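# Sort both red wires from the heap into one bin

## Task

Pull the two red wires free of the tangle and lay them both in a single bin that holds no part of any non-red wire, whether inside it, resting on it or above it. Each red wire needs at least half its length lying in that bin, nothing of it more than a hand's width beyond the bin, and no crossing above or below a wire of a different colour. A wire end dangling over the table edge may count as failure, and so may dragging or squeezing two wires hard against one another.

## Robot and tools

Robot: two arms, left_arm and right_arm, each with a two-finger parallel gripper and a wrist camera. In the scene frame the origin sits at table-top height midway between the nominal bases; +x points out over the table, +z up, and left_arm is on the +y side (these names do not match image left/right). Calibrated bases: left_arm at (+0.036, +0.366, 0) m, right_arm at (+0.033, -0.237, 0) m, both turned very slightly about z. A camera stand stands behind the arms.

Frames: every hand pose, velocity, target and wrist-camera pose is given in that arm's own base frame. Fixed cameras and the table use the scene frame. The fingers point along the gripper's +z and open and close along its y. end_effector_position is the spot between the pads, roughly 1 cm short of the tips. Reported poses may be a few cm off, more at long reach.

execute_actions(actions, cameras): actions is a list of actions; each action is a list of 1 to 15 rows, each row one control step of 1/30 s; a short action repeats its final row until 15 steps pass. Every row has 14 numbers in [-1, 1]: left_arm dx, dy, dz, rx, ry, rz, opening, then right_arm in the same order; both arms always appear. dx..rz are offsets, not poses, measured from the Hand target that arm had when the action began (every row counts from that same start, not from the row before), along that arm's base axes, turning about the Hand target position. Scale: 1.0 = 0.6 m or 180 degrees; rx, ry, rz form one rotation vector. A translation longer than 1.0 is shortened. Sending the same offset again moves further. Opening is absolute: +1 fully open (0.094 m), -1 closed. Send all six pose numbers as 0 to re-request the current Hand target. Images come only when actions is empty or cameras names them (["all"], [] or names; an unknown name voids the call).

move(target, speed, blend, opening_speed, grip_force, blocking, cameras): straight-line paths for both grippers. target is one 14-number row as above or a list of up to 15 such rows; every row is an offset from the Hand targets at the move's start, not from the previous row. speed: top speed in m/s, 0.002 to 4.3 (default 0.25), one value or one per target; rotation capped at twice that in rad/s. blend: metres of corner rounding per list target; 0 means stop at each. opening_speed: rate of opening change per second on the -1..+1 scale, at least 0.2; use it to close gently. grip_force: newtons per pad, 10 to 50 (full), one value or one per arm; it persists, and low values close slowly. blocking=false returns after about 0.5 s while motion continues. Paths last 0.5 s to 10 s, ignore obstacles and the other arm, and lag or overshoot more when fast or when the arm is near full stretch. Do not route a gripper close to its own base; go around it. Faster or deeper contacts press harder. The result adds a move: line: done, off_target, moving, held, fault, plus limits=paced (pose clipped) or limits=held (steps withheld). Unnamed arms in the ending are done (within 10 mm and 2 degrees). Neither done nor off_target tells you about contact.

wait(seconds 0 to 10): lets time run with last commands held; a running move continues. stop(): brakes a running move, needing some distance. zoom_image(camera, region [x0, y0, x1, y1] in pixels, at most 504 x 504) enlarges part of the latest image of cam_head_left, cam_head_right, cam_high, cam_left_wrist or cam_right_wrist (all 896x504). read_manual(section="licences") only gives licence text. finished_scene(scene=1) ends irrevocably; the goal must hold with the robot idle.

Motion details: each step the commanded orientation is clipped to within 40 degrees of the measured one. Hand target in results is the last command after clipping, and the base for the next offsets. Grippers often rest a few cm short of it from friction or load; an all-zero command asks again, and if it still falls short, send the gap as an offset. A blocked arm keeps pushing until commanded back past its gripper. When the wrist is near the first joint's axis, small moves can swing the whole arm.

Result lines: end_effector_position (m) and end_effector_quat_wxyz per arm; Hand target; Tool commands (current opening commands; if absent, the last sent value holds, and a 0 is a real command, so resend the present value to keep a gripper unchanged); grip_measured on the opening scale (reads up to about 2.5 mm wide when empty, narrower than a squeezed part; the last Joint positions number is opening in metres); Joint velocities (may read within noise or be omitted); joint torques (include the arm's weight, offset and noisy, numbers 3 and 4 wrap at ±28 N m); motor temperatures; step readings of end_effector_position for execute_actions calls. Grip force climbs about 1 N per 0.001 below first touch then jumps to the force limit; to release, command well above grip_measured.

Hazards: avoid any contact between the two arms, grippers or wrist cameras; even a moderate bump, or one gripper closing on the other's fingers, can end the scene. Do not strike fixed or heavy objects, drop things from height, release moving parts, or shove hard. Keep every wire on the table, with no end hanging over the edge, and avoid tugging or crushing wires against each other. Holding loads, staying stretched or pushing at unreachable poses heats motors: MOTOR HOT appears at 85 °C, and at 100 °C an OVER-TEMPERATURE FAULT drops that arm for 30 to 60 s or more. Objects may occasionally get nudged by outside pushes. Time spent thinking lets the scene run on.

Each tool is called after "Call:" as name(argument=value, ...) on one line, values as JSON.

## Session

Call:
execute_actions(actions=[])

Scene clock: 0.00 s.
left_arm: end_effector_position=(+0.2491, -0.2289, +0.3457) grip_measured=+1.000 end_effector_quat_wxyz=(+0.202, +0.493, +0.840, -0.108) | right_arm: end_effector_position=(+0.4442, -0.4649, +0.1570) grip_measured=+1.000 end_effector_quat_wxyz=(+0.535, +0.408, +0.665, -0.325)
Joint positions: left_arm=[-0.661 0.964 1.197 -1.367 0.158 0.365 0.094] | right_arm=[-0.707 1.737 0.911 0.589 0.378 0.093 0.094]
Joint velocities: within noise
Joint torques (N m): no reading
Motor temperatures (°C): left_arm=[25 28 24 27 30 25 30] | right_arm=[31 25 31 27 29 27 30]
Heat: left arm: hottest wrist yaw 30 °C; right arm: hottest waist 31 °C.
Hand target: left_arm +0.2525, -0.2316, +0.3620; +0.221, +0.492, +0.835, -0.110 | right_arm +0.4504, -0.4702, +0.1745; +0.549, +0.406, +0.653, -0.327
Tool commands: left_gripper/opening=+1.0 right_gripper/opening=+1.0

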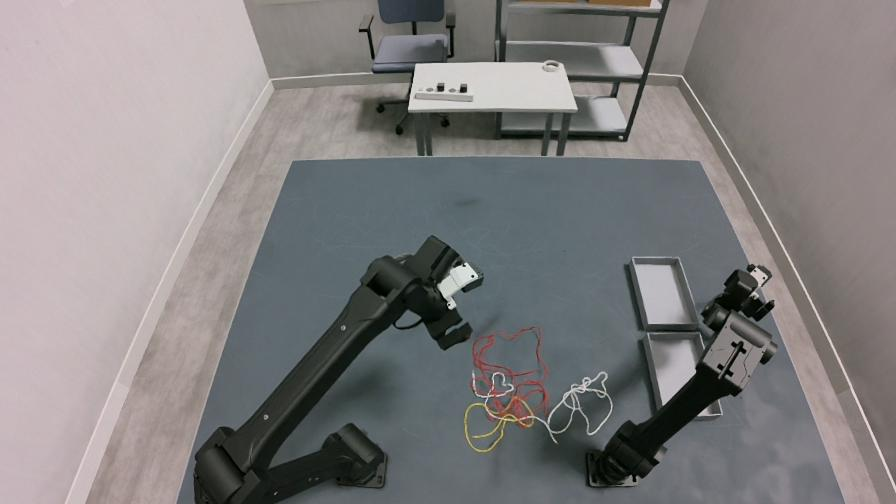

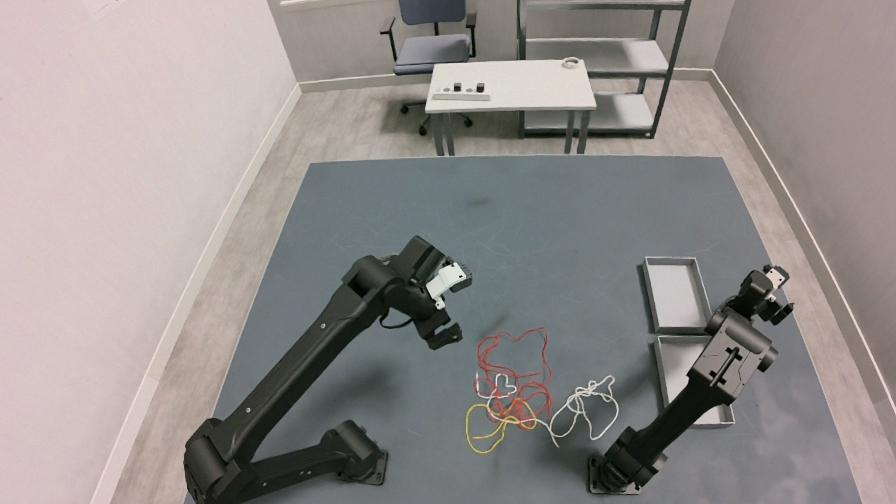

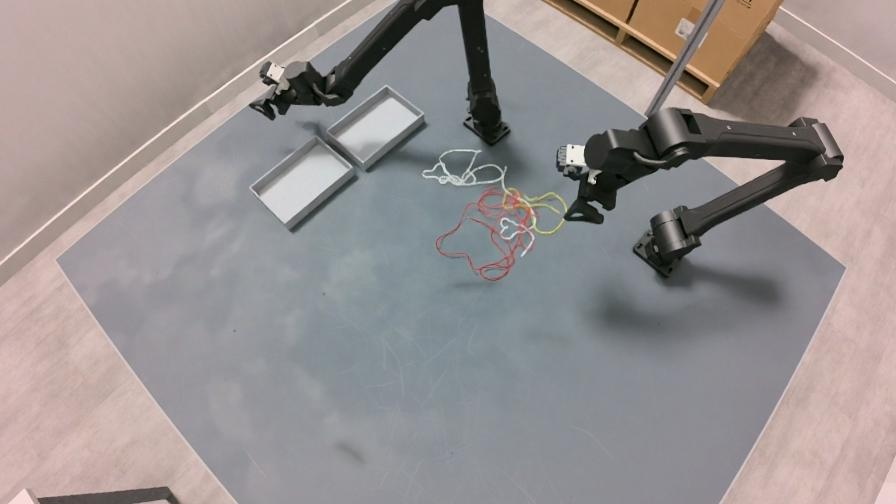

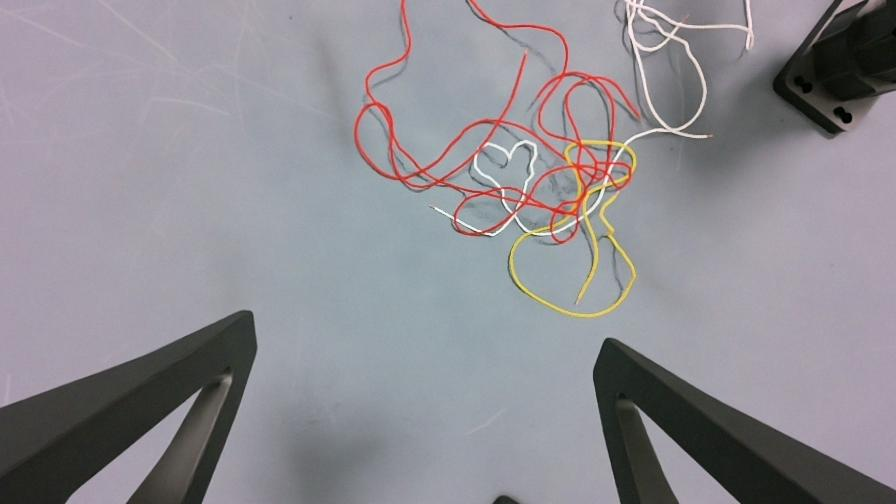

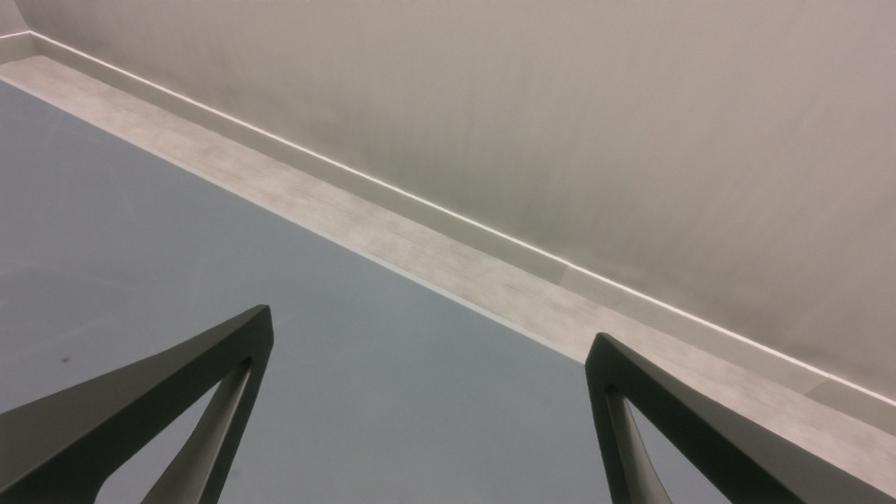

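Call:
zoom_image(camera="cam_left_wrist", region=[340, 0, 680, 260])

Call:
zoom_image(camera="cam_head_right", region=[450, 310, 650, 470])

Call:
zoom_image(camera="cam_high", region=[410, 130, 610, 300])

Scaled by 1.482 from the camera's 896x504 image, which has a finer 1280x720 frame.

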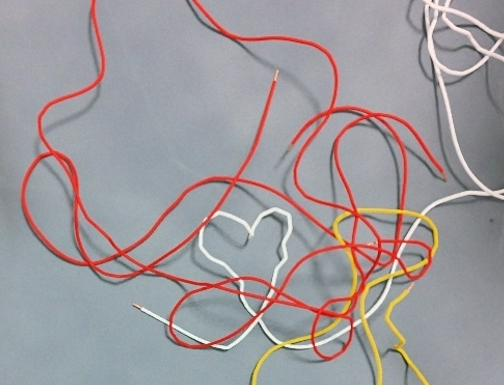

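Scaled by 2.520 from the camera's 896x504 image, which has a finer 1280x720 frame.

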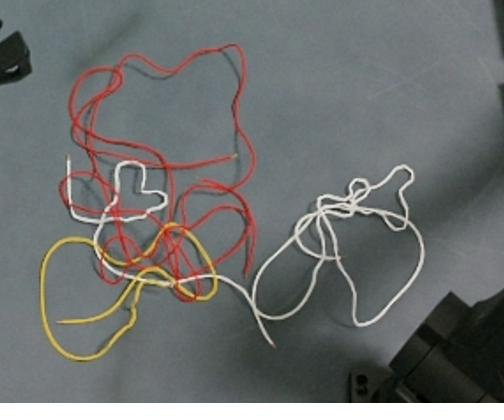

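Scaled by 2.520 from the camera's 896x504 image, which has a finer 1280x720 frame.

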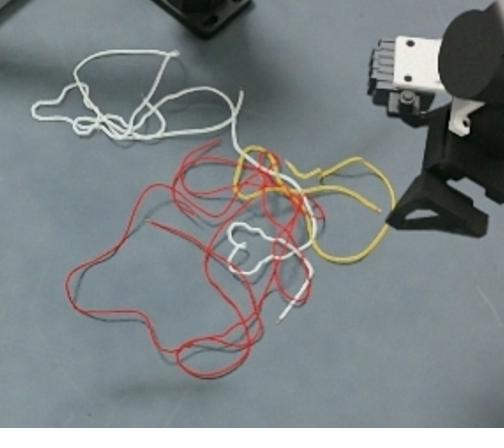

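Call:
move(target=[-0.06, -0.17, -0.233, 0, 0, 0, 1, -0.251, 0.5337, 0.209, 0.3203, 0.3117, 0.1561, 1], speed=0.3, cameras=["cam_left_wrist", "cam_head_right"])

Scene clock: 35.07 s.
left_arm: end_effector_position=(+0.2184, -0.3272, +0.2236) grip_measured=+1.000 end_effector_quat_wxyz=(+0.217, +0.491, +0.837, -0.107) | right_arm: end_effector_position=(+0.2862, -0.1485, +0.2804) grip_measured=+1.000 end_effector_quat_wxyz=(-0.019, +0.270, +0.963, +0.003)
Joint positions: left_arm=[-0.979 1.068 0.93 -0.945 0.005 0.08 0.094] | right_arm=[-0.476 1.206 1.258 -1.66 0.002 0.071 0.094]
Joint torques (N m): left_arm=[-0.03 -3.14 7.42 1.72 -0.02 -0.09] | right_arm=[-0.85 -4.95 15.6 -0.08 -0.08 0.08]
Heat: left arm: hottest gripper 30 °C; right arm: hottest elbow 35 °C.
Hand target: left_arm +0.2165, -0.3334, +0.2220; +0.221, +0.492, +0.835, -0.110 | right_arm +0.2998, -0.1500, +0.2998; +0.000, +0.259, +0.966, +0.000
Off the commanded pose: left_arm 0.007 m, 1 deg | right_arm 0.024 m, 3 deg.
move: off_target (right_arm)
camera_calibration:
cam_left_wrist: T_world_to_cam=[[-0.814092, -0.579623, 0.0359283, -0.0251391], [-0.578331, 0.814793, 0.0405714, 0.412021], [-0.0527903, 0.0122504, -0.99853, 0.357295], [0, 0, 0, 1]] pos_world=[0.236681, -0.35466, 0.340957]
Images, in order (width x height): cam_head_right 896x504, cam_left_wrist 896x504.

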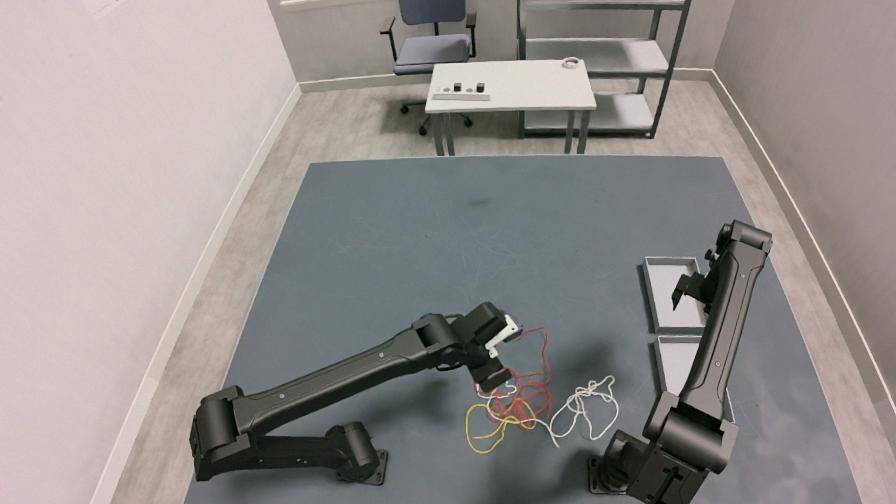

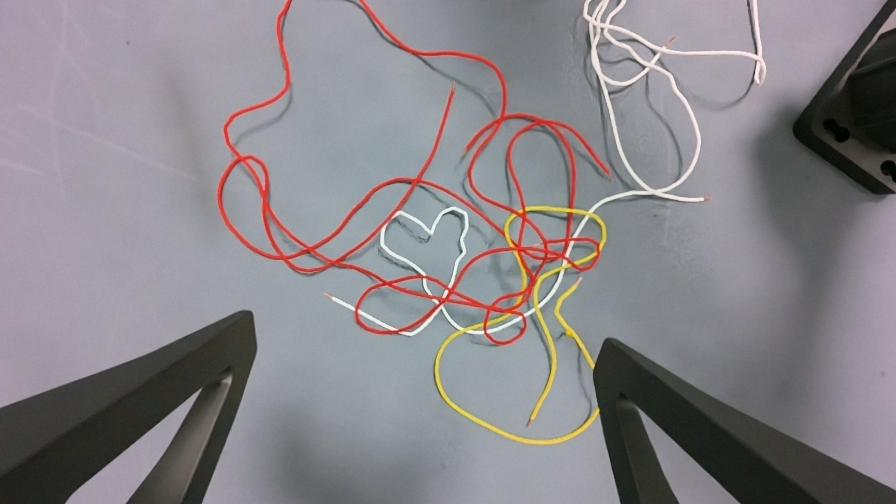

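Call:
zoom_image(camera="cam_left_wrist", region=[420, 180, 620, 360])

Call:
zoom_image(camera="cam_left_wrist", region=[340, 190, 540, 350])

Call:
zoom_image(camera="cam_left_wrist", region=[430, 70, 650, 220])

Call:
zoom_image(camera="cam_left_wrist", region=[200, 0, 450, 280])

Scaled by 2.520 from the camera's 896x504 image, which has a finer 1280x720 frame.

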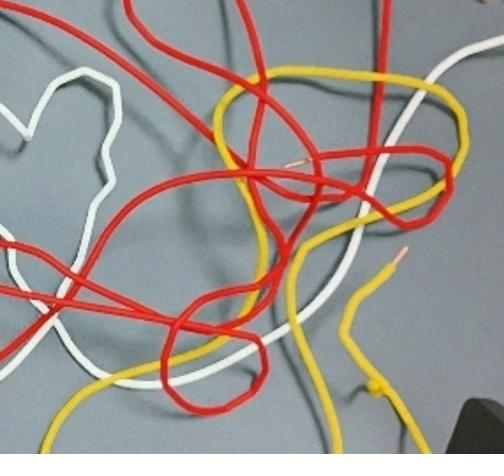

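Scaled by 2.520 from the camera's 896x504 image, which has a finer 1280x720 frame.

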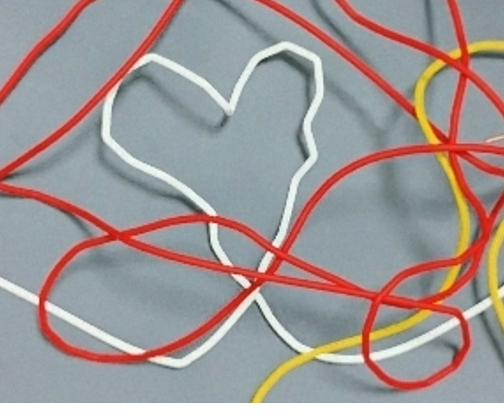

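Scaled by 2.291 from the camera's 896x504 image, which has a finer 1280x720 frame.

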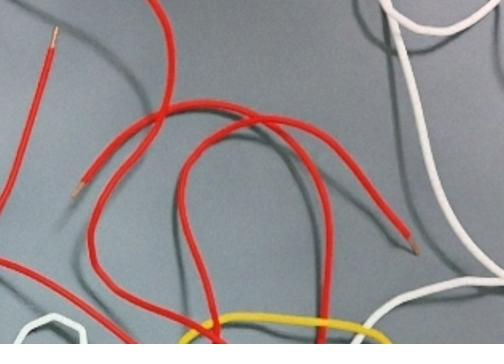

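Scaled by 1.800 from the camera's 896x504 image, which has a finer 1280x720 frame.

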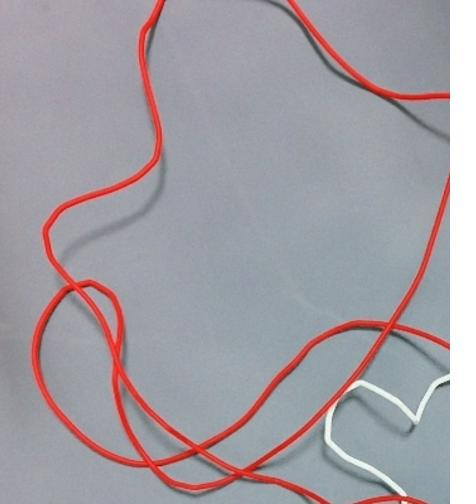

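Call:
zoom_image(camera="cam_left_wrist", region=[490, 190, 610, 290])

Call:
zoom_image(camera="cam_left_wrist", region=[470, 260, 590, 350])

Call:
zoom_image(camera="cam_left_wrist", region=[340, 230, 480, 345])

Scaled by 4.200 from the camera's 896x504 image, which has a finer 1280x720 frame.

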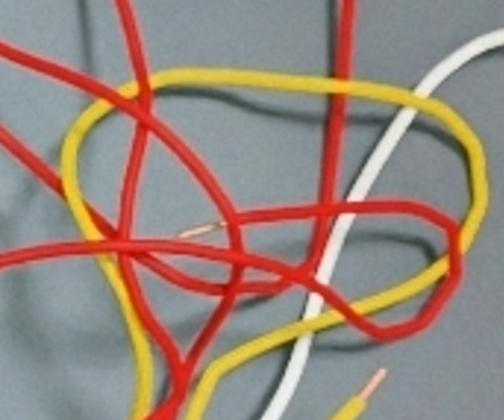

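Scaled by 4.200 from the camera's 896x504 image, which has a finer 1280x720 frame.

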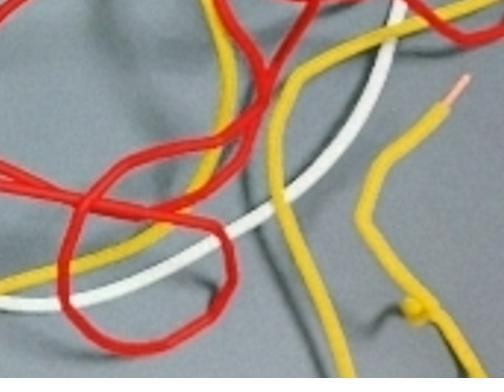

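Scaled by 3.600 from the camera's 896x504 image, which has a finer 1280x720 frame.

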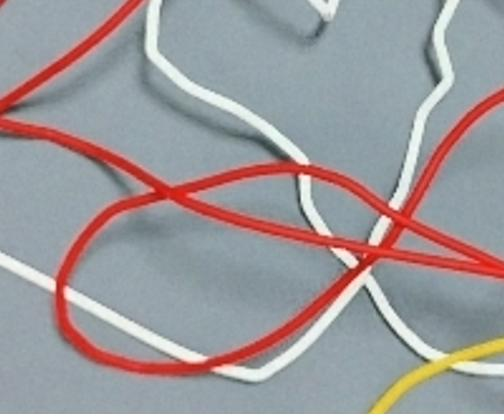

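Call:
move(target=[-0.097, -0.0875, -0.2, 0, 0, 0, 1, 0, 0, 0, 0, 0, 0, 1], speed=0.25, cameras=["cam_left_wrist"])

Scene clock: 121.23 s.
left_arm: end_effector_position=(+0.1617, -0.3800, +0.1020) grip_measured=+1.000 end_effector_quat_wxyz=(+0.215, +0.491, +0.837, -0.105) | right_arm: end_effector_position=(+0.2861, -0.1485, +0.2804) grip_measured=+1.000 end_effector_quat_wxyz=(-0.019, +0.270, +0.963, +0.003)
Joint positions: left_arm=[-1.212 1.254 0.735 -0.578 -0.105 -0.125 0.094] | right_arm=[-0.476 1.206 1.258 -1.66 0.002 0.071 0.094]
Joint torques (N m): left_arm=[-0.09 -4.89 6.8 1.65 -0.09 -0.08] | right_arm=[-0.85 -4.95 15.62 -0.09 -0.09 0.08]
Motor temperatures (°C): left_arm=[25 28 31 26 28 25 29] | right_arm=[30 26 48 27 29 25 28]
Heat: left arm: hottest elbow 31 °C; right arm: hottest elbow 48 °C.
Hand target: left_arm +0.1583, -0.3860, +0.1022; +0.221, +0.492, +0.835, -0.110 | right_arm +0.2998, -0.1500, +0.2998; +0.000, +0.259, +0.966, +0.000
Off the commanded pose: left_arm 0.007 m, 1 deg | right_arm 0.024 m, 3 deg.
move: off_target (right_arm)
camera_calibration:
cam_left_wrist: T_world_to_cam=[[-0.814325, -0.579496, 0.0325398, -0.0970491], [-0.57804, 0.814786, 0.0446497, 0.426738], [-0.0523873, 0.0175501, -0.998473, 0.235513], [0, 0, 0, 1]] pos_world=[0.17998, -0.408073, 0.219257]
Images, in order (width x height): cam_left_wrist 896x504.

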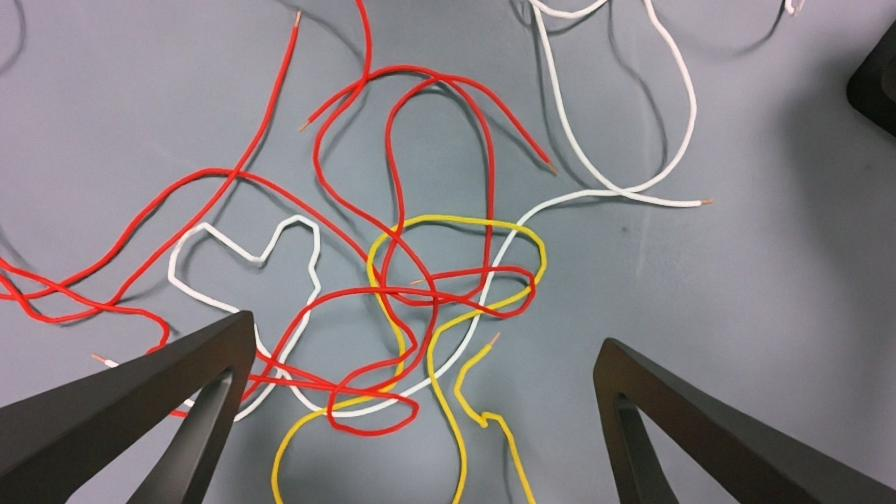

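Call:
zoom_image(camera="cam_left_wrist", region=[360, 200, 460, 300])

Call:
zoom_image(camera="cam_left_wrist", region=[455, 200, 565, 330])

Call:
zoom_image(camera="cam_left_wrist", region=[310, 290, 450, 440])

Call:
zoom_image(camera="cam_left_wrist", region=[290, 0, 500, 150])

Scaled by 5.040 from the camera's 896x504 image, which has a finer 1280x720 frame.

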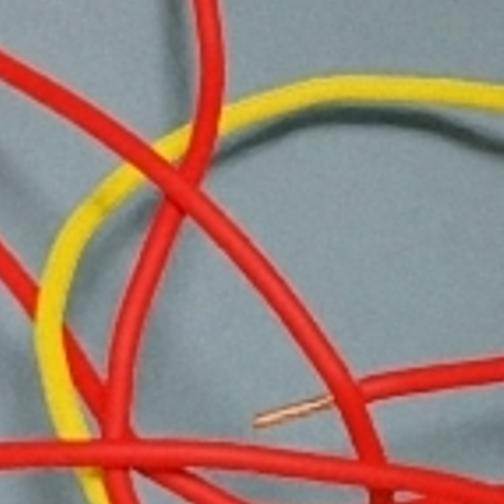

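Scaled by 3.877 from the camera's 896x504 image, which has a finer 1280x720 frame.

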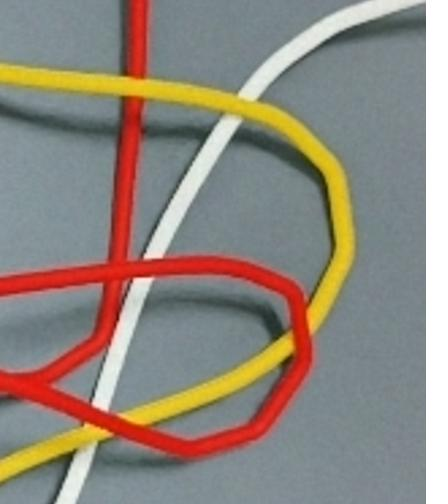

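Scaled by 3.360 from the camera's 896x504 image, which has a finer 1280x720 frame.

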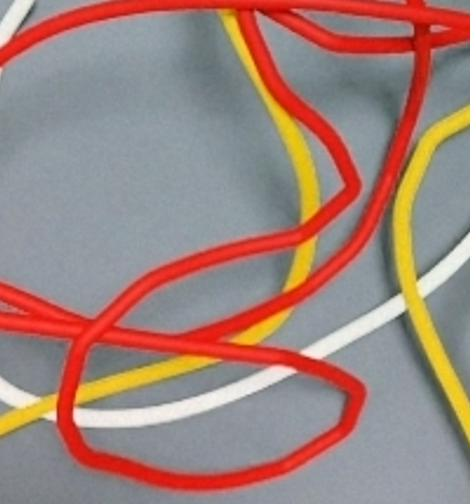

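Scaled by 2.400 from the camera's 896x504 image, which has a finer 1280x720 frame.

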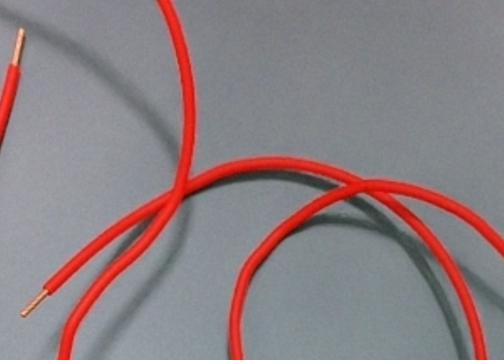

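Call:
move(target=[0.087, 0.243, 0.363, 0, 0, 0, 1, -0.0917, 0.48, -0.233, 0, 0, -0.136, -0.25], speed=0.25, cameras=["cam_left_wrist", "cam_right_wrist"])

Scene clock: 165.07 s.
left_arm: end_effector_position=(+0.2004, -0.2354, +0.2882) grip_measured=+1.000 end_effector_quat_wxyz=(+0.194, +0.495, +0.840, -0.104) | right_arm: end_effector_position=(+0.2420, +0.1327, +0.1610) grip_measured=-0.247 end_effector_quat_wxyz=(-0.003, +0.459, +0.888, -0.001)
Joint positions: left_arm=[-0.814 0.859 0.992 -1.268 0.089 0.232 0.094] | right_arm=[0.501 1.087 0.853 -1.343 -0.003 1.455 0.035]
Joint torques (N m): left_arm=[1.26 -0.97 12.59 0.64 0.28 0.08] | right_arm=[-0.56 -3.37 10.26 0.91 0.34 0.28]
Heat: left arm: hottest elbow 31 °C; right arm: hottest elbow 49 °C.
Hand target: left_arm +0.2106, -0.2402, +0.3199; +0.221, +0.492, +0.835, -0.110 | right_arm +0.2448, +0.1379, +0.1601; +0.000, +0.458, +0.889, +0.000
Off the commanded pose: left_arm 0.034 m, 3 deg | right_arm 0.006 m, 0 deg.
move: off_target (left_arm)
camera_calibration:
cam_left_wrist: T_world_to_cam=[[-0.81731, -0.574352, 0.0460922, 0.0100379], [-0.569673, 0.817469, 0.0849485, 0.310242], [-0.0864693, 0.0431717, -0.995319, 0.432813], [0, 0, 0, 1]] pos_world=[0.222365, -0.266533, 0.403969]
cam_right_wrist: T_world_to_cam=[[-0.727816, -0.6852, 0.0280153, 0.256413], [-0.586731, 0.64333, 0.491806, 0.0108622], [-0.355009, 0.341507, -0.870254, 0.295069], [0, 0, 0, 1]] pos_world=[0.297746, 0.067938, 0.244259]
Images, in order (width x height): cam_left_wrist 896x504, cam_right_wrist 896x504.

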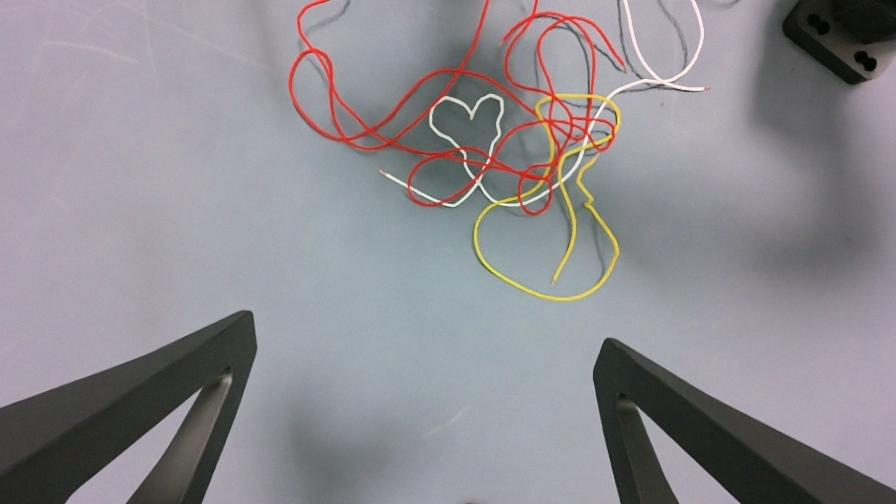

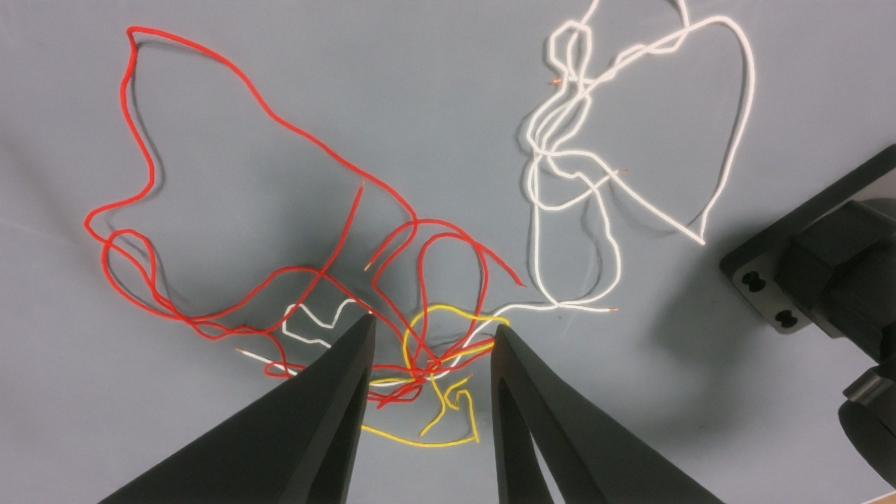

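Call:
move(target=[0, 0, 0, 0, 0, 0, 1, 0.0195, 0.0243, -0.1335, 0, 0, 0.164, -0.36], speed=0.2, cameras=["cam_left_wrist", "cam_right_wrist"])

Scene clock: 197.83 s.
left_arm: end_effector_position=(+0.2004, -0.2354, +0.2882) grip_measured=+1.000 end_effector_quat_wxyz=(+0.194, +0.496, +0.840, -0.104) | right_arm: end_effector_position=(+0.2560, +0.1480, +0.0827) grip_measured=-0.357 end_effector_quat_wxyz=(-0.001, +0.228, +0.974, +0.000)
Joint positions: left_arm=[-0.814 0.859 0.992 -1.268 0.089 0.232 0.094] | right_arm=[0.525 1.229 0.74 -1.083 -0.001 0.985 0.03]
Joint torques (N m): left_arm=[1.73 -1.08 12.46 0.57 0.27 0.08] | right_arm=[-0.62 -4.31 9.03 0.95 0.2 0.09]
Motor temperatures (°C): left_arm=[25 28 37 26 28 25 28] | right_arm=[30 26 44 27 28 24 27]
Heat: left arm: hottest elbow 37 °C; right arm: hottest elbow 44 °C.
Hand target: left_arm +0.2106, -0.2402, +0.3199; +0.221, +0.492, +0.835, -0.110 | right_arm +0.2565, +0.1525, +0.0799; +0.000, +0.216, +0.976, +0.000
Off the commanded pose: left_arm 0.034 m, 3 deg | right_arm 0.005 m, 1 deg.
move: off_target (left_arm)
camera_calibration:
cam_left_wrist: T_world_to_cam=[[-0.817527, -0.574052, 0.0459831, 0.0101526], [-0.569377, 0.817675, 0.0849575, 0.310308], [-0.0863692, 0.0432733, -0.995323, 0.432823], [0, 0, 0, 1]] pos_world=[0.222365, -0.266633, 0.403969]
cam_right_wrist: T_world_to_cam=[[-0.31678, -0.94819, 0.0242187, 0.213318], [-0.823222, 0.287533, 0.48952, 0.161097], [-0.471122, 0.135133, -0.871656, 0.287031], [0, 0, 0, 1]] pos_world=[0.33542, 0.117158, 0.166166]
Images, in order (width x height): cam_left_wrist 896x504, cam_right_wrist 896x504.

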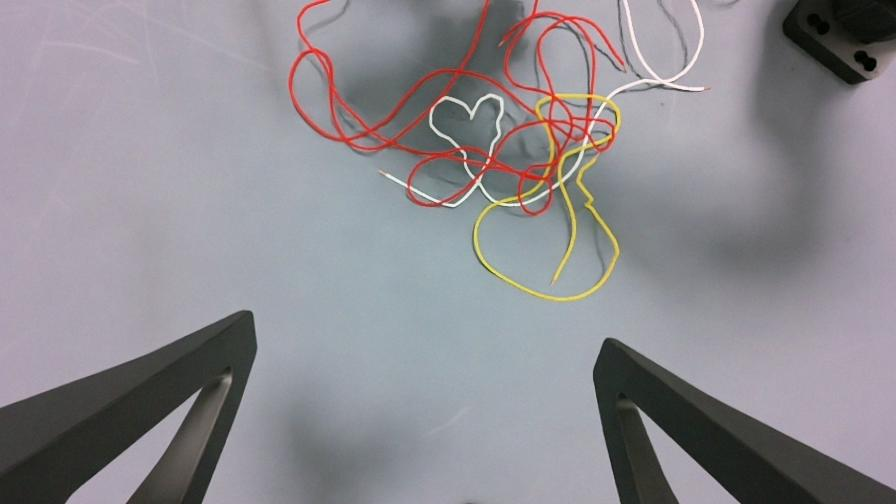

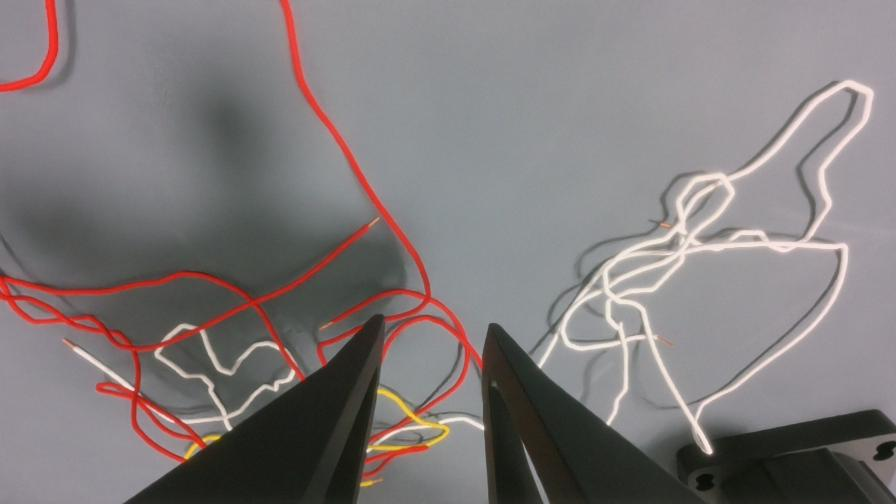

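Call:
move(target=[0, 0, 0, 0, 0, 0, 1, 0.005, 0.0033, -0.0878, 0, 0, 0.067, -0.36], speed=0.12, cameras=["cam_right_wrist"])

Scene clock: 214.27 s.
left_arm: end_effector_position=(+0.2004, -0.2354, +0.2882) grip_measured=+1.000 end_effector_quat_wxyz=(+0.194, +0.496, +0.840, -0.104) | right_arm: end_effector_position=(+0.2597, +0.1503, +0.0303) grip_measured=-0.357 end_effector_quat_wxyz=(-0.001, +0.125, +0.992, +0.000)
Joint positions: left_arm=[-0.814 0.859 0.992 -1.268 0.089 0.232 0.094] | right_arm=[0.526 1.337 0.67 -0.904 -0.001 0.775 0.03]
Joint torques (N m): left_arm=[1.61 -0.79 12.41 0.46 0.31 0.07] | right_arm=[-0.79 -4.78 7.99 0.9 0.17 0.06]
Heat: left arm: hottest elbow 39 °C; right arm: hottest elbow 42 °C.
Hand target: left_arm +0.2106, -0.2402, +0.3199; +0.221, +0.492, +0.835, -0.110 | right_arm +0.2594, +0.1545, +0.0272; +0.000, +0.112, +0.994, +0.000
Off the commanded pose: left_arm 0.034 m, 3 deg | right_arm 0.005 m, 1 deg.
move: off_target (left_arm)
camera_calibration:
cam_right_wrist: T_world_to_cam=[[-0.111519, -0.993487, 0.0233907, 0.171457], [-0.865457, 0.108662, 0.489058, 0.226999], [-0.488414, 0.0342958, -0.871938, 0.262396], [0, 0, 0, 1]] pos_world=[0.343736, 0.136675, 0.113767]
Images, in order (width x height): cam_right_wrist 896x504.

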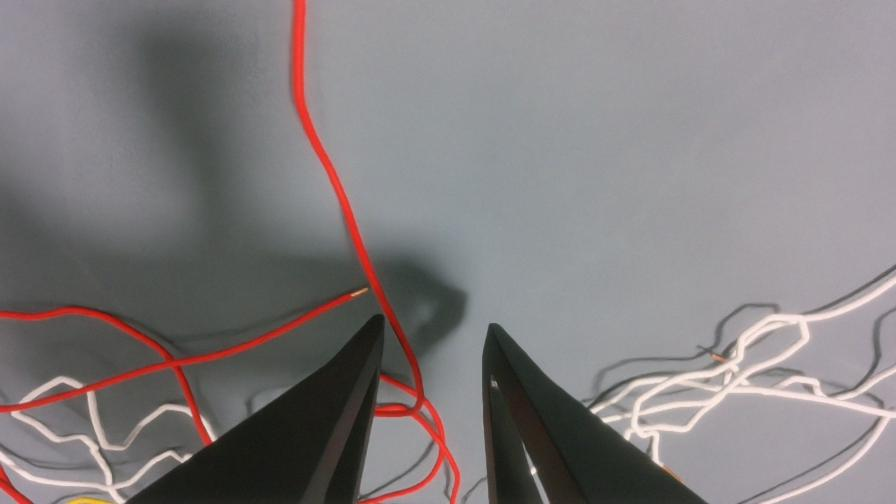

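Call:
zoom_image(camera="cam_right_wrist", region=[330, 240, 530, 440])

Scaled by 2.520 from the camera's 896x504 image, which has a finer 1280x720 frame.

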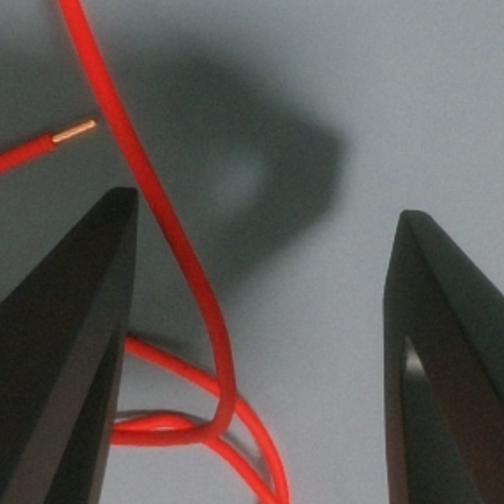

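Call:
move(target=[0, 0, 0, 0, 0, 0, 1, 0, 0, 0, 0, 0, 0, -1], grip_force=20, cameras=["cam_right_wrist"])

Call:
zoom_image(camera="cam_right_wrist", region=[330, 240, 530, 440])

Scene clock: 228.93 s.
left_arm: end_effector_position=(+0.2004, -0.2354, +0.2882) grip_measured=+1.000 end_effector_quat_wxyz=(+0.194, +0.496, +0.840, -0.104) | right_arm: end_effector_position=(+0.2597, +0.1503, +0.0303) grip_measured=-0.966 end_effector_quat_wxyz=(-0.001, +0.124, +0.992, +0.000)
Joint positions: left_arm=[-0.814 0.859 0.992 -1.268 0.089 0.232 0.094] | right_arm=[0.526 1.337 0.67 -0.904 -0.001 0.775 0.002]
Joint torques (N m): left_arm=[1.55 -1.08 12.46 0.55 0.28 0.1] | right_arm=[-0.56 -5.01 7.99 1.01 0.17 0.07]
Heat: left arm: hottest elbow 40 °C; right arm: hottest elbow 41 °C.
Hand target: left_arm +0.2106, -0.2402, +0.3199; +0.221, +0.492, +0.835, -0.110 | right_arm +0.2594, +0.1545, +0.0272; +0.000, +0.112, +0.994, +0.000
Off the commanded pose: left_arm 0.034 m, 3 deg | right_arm 0.005 m, 1 deg.
grip_force (N): 20, 20
move: off_target (left_arm)
camera_calibration:
cam_right_wrist: T_world_to_cam=[[-0.110791, -0.993568, 0.023424, 0.171215], [-0.865513, 0.108043, 0.489094, 0.227098], [-0.488479, 0.0339134, -0.871916, 0.262468], [0, 0, 0, 1]] pos_world=[0.343735, 0.136676, 0.113767]
Images, in order (width x height): cam_right_wrist 896x504.

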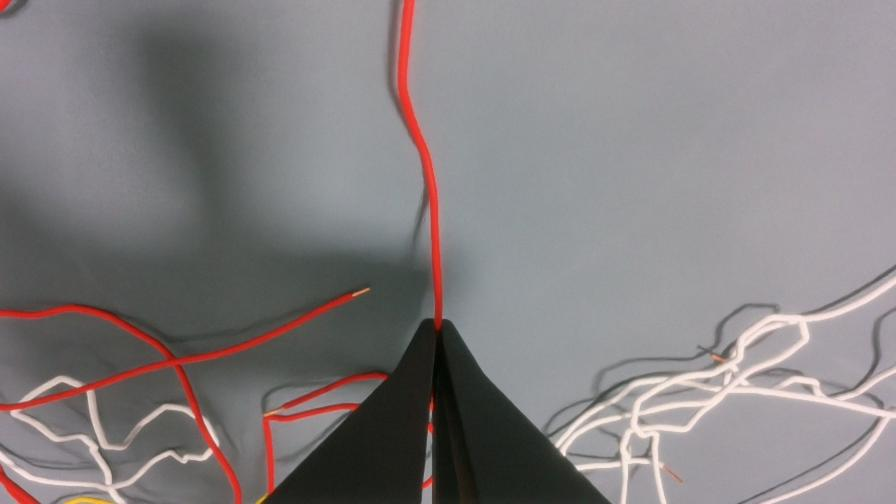

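Scaled by 2.520 from the camera's 896x504 image, which has a finer 1280x720 frame.

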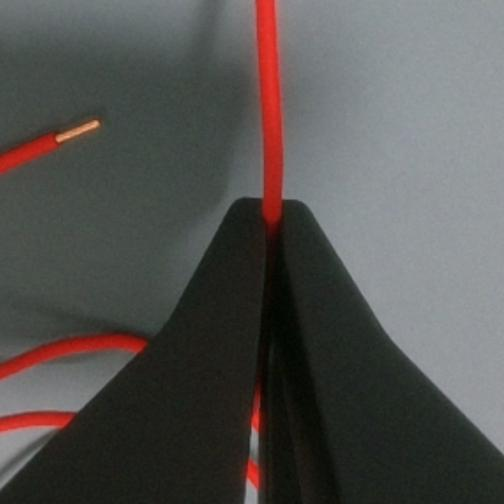

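Call:
move(target=[0, 0, 0, 0, 0, 0, 1, 0, 0, 0.22, 0, 0, 0, -1], speed=0.12, cameras=["cam_left_wrist", "cam_right_wrist", "cam_head_left"])

Scene clock: 235.93 s.
left_arm: end_effector_position=(+0.2004, -0.2354, +0.2882) grip_measured=+1.000 end_effector_quat_wxyz=(+0.194, +0.496, +0.840, -0.104) | right_arm: end_effector_position=(+0.2462, +0.1424, +0.1364) grip_measured=-0.967 end_effector_quat_wxyz=(-0.022, +0.124, +0.992, -0.016)
Joint positions: left_arm=[-0.814 0.859 0.992 -1.268 0.089 0.232 0.094] | right_arm=[0.526 1.168 0.844 -1.301 -0.001 0.774 0.002]
Joint torques (N m): left_arm=[1.96 -1.55 12.49 0.49 0.29 0.09] | right_arm=[-0.73 -5.71 14.56 -0.25 0.17 0.08]
Heat: left arm: hottest elbow 41 °C; right arm: hottest elbow 40 °C.
Hand target: left_arm +0.2106, -0.2402, +0.3199; +0.221, +0.492, +0.835, -0.110 | right_arm +0.2595, +0.1545, +0.1593; +0.000, +0.112, +0.994, +0.000
Off the commanded pose: left_arm 0.034 m, 3 deg | right_arm 0.029 m, 3 deg.
grip_force (N): 20, 20
move: off_target (left_arm, right_arm)
camera_calibration:
cam_left_wrist: T_world_to_cam=[[-0.817527, -0.574052, 0.0459831, 0.0101526], [-0.569377, 0.817675, 0.0849575, 0.310308], [-0.0863692, 0.0432733, -0.995323, 0.432823], [0, 0, 0, 1]] pos_world=[0.222365, -0.266633, 0.403969]
cam_right_wrist: T_world_to_cam=[[-0.108624, -0.992553, 0.055124, 0.154474], [-0.842138, 0.121344, 0.525432, 0.15181], [-0.528208, 0.0106526, -0.849048, 0.358611], [0, 0, 0, 1]] pos_world=[0.334046, 0.131083, 0.216197]
Images, in order (width x height): cam_head_left 896x504, cam_left_wrist 896x504, cam_right_wrist 896x504.

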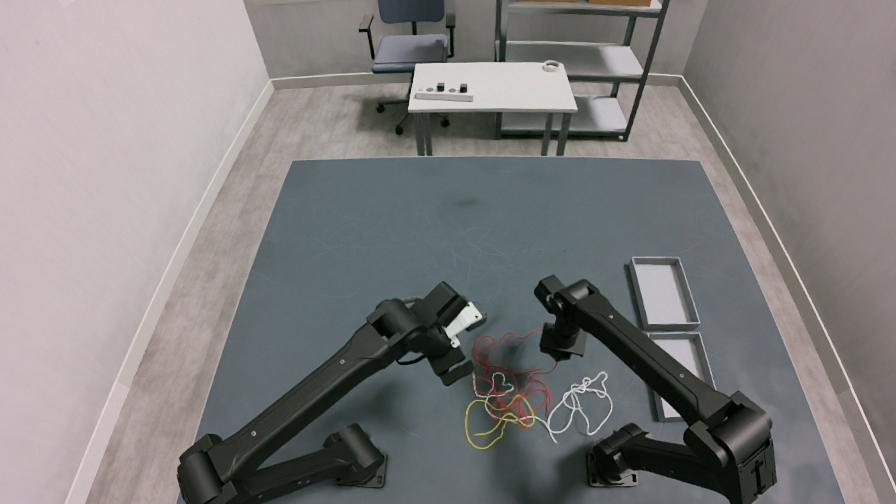

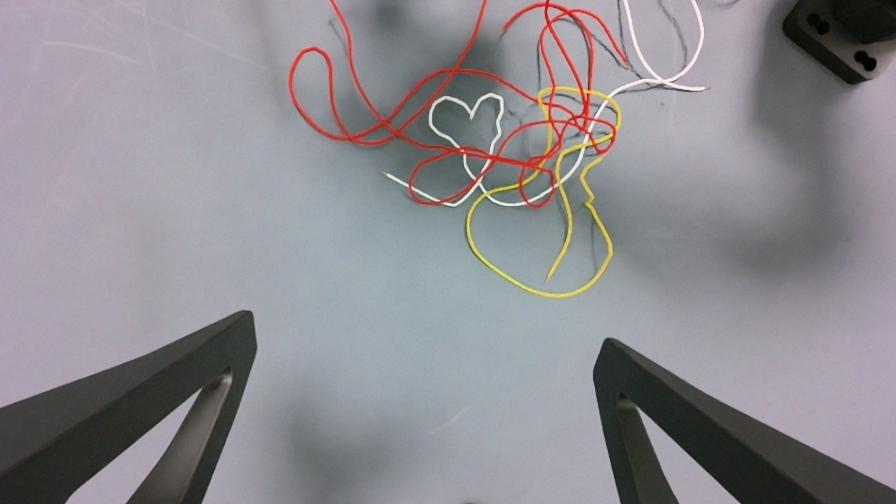

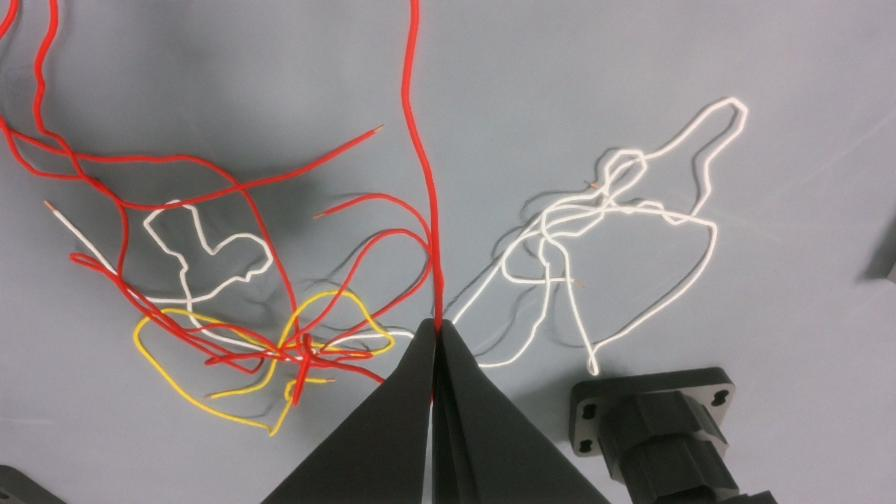

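Call:
move(target=[0, 0, 0, 0, 0, 0, 1, 0, 0, 0.25, 0, 0, 0, -1], speed=0.12, cameras=["cam_left_wrist", "cam_right_wrist"])

Scene clock: 241.87 s.
left_arm: end_effector_position=(+0.2004, -0.2354, +0.2882) grip_measured=+1.000 end_effector_quat_wxyz=(+0.194, +0.496, +0.840, -0.104) | right_arm: end_effector_position=(+0.2537, +0.1468, +0.2842) grip_measured=-0.967 end_effector_quat_wxyz=(-0.017, +0.124, +0.992, -0.012)
Joint positions: left_arm=[-0.814 0.859 0.992 -1.268 0.089 0.232 0.094] | right_arm=[0.526 1.132 1.21 -1.69 -0.001 0.774 0.002]
Joint torques (N m): left_arm=[1.79 -0.85 12.44 0.53 0.29 0.07] | right_arm=[-0.73 -5.54 15.47 -0.1 0.17 0.08]
Heat: left arm: hottest elbow 41 °C; right arm: hottest elbow 41 °C.
Hand target: left_arm +0.2106, -0.2402, +0.3199; +0.221, +0.492, +0.835, -0.110 | right_arm +0.2594, +0.1545, +0.3093; +0.000, +0.112, +0.994, +0.000
Off the commanded pose: left_arm 0.034 m, 3 deg | right_arm 0.027 m, 3 deg.
joint sent to its limit (right arm) — joint 4 (wrist pitch), lower limit. The joint targets still meet the commanded pose.
grip_force (N): 20, 20
move: off_target (left_arm, right_arm)
camera_calibration:
cam_left_wrist: T_world_to_cam=[[-0.817527, -0.574052, 0.0459831, 0.0101526], [-0.569377, 0.817675, 0.0849575, 0.310308], [-0.0863692, 0.0432733, -0.995323, 0.432823], [0, 0, 0, 1]] pos_world=[0.222365, -0.266633, 0.403969]
cam_right_wrist: T_world_to_cam=[[-0.10872, -0.992941, 0.047408, 0.153764], [-0.848005, 0.117525, 0.516794, 0.0844176], [-0.518718, 0.0159838, -0.854796, 0.486467], [0, 0, 0, 1]] pos_world=[0.340643, 0.134982, 0.364914]
Images, in order (width x height): cam_left_wrist 896x504, cam_right_wrist 896x504.

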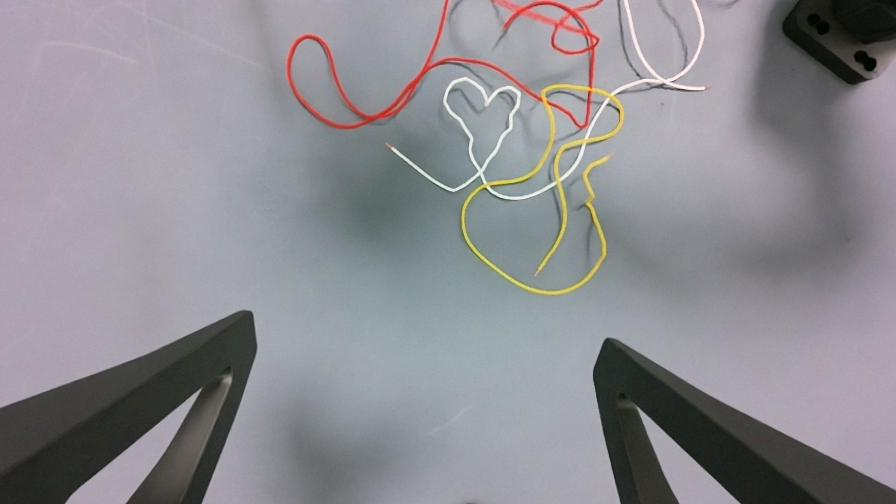

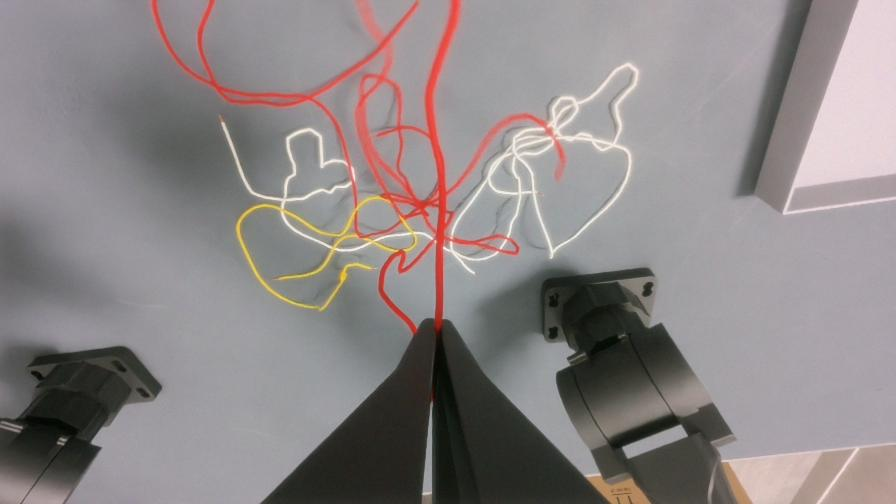

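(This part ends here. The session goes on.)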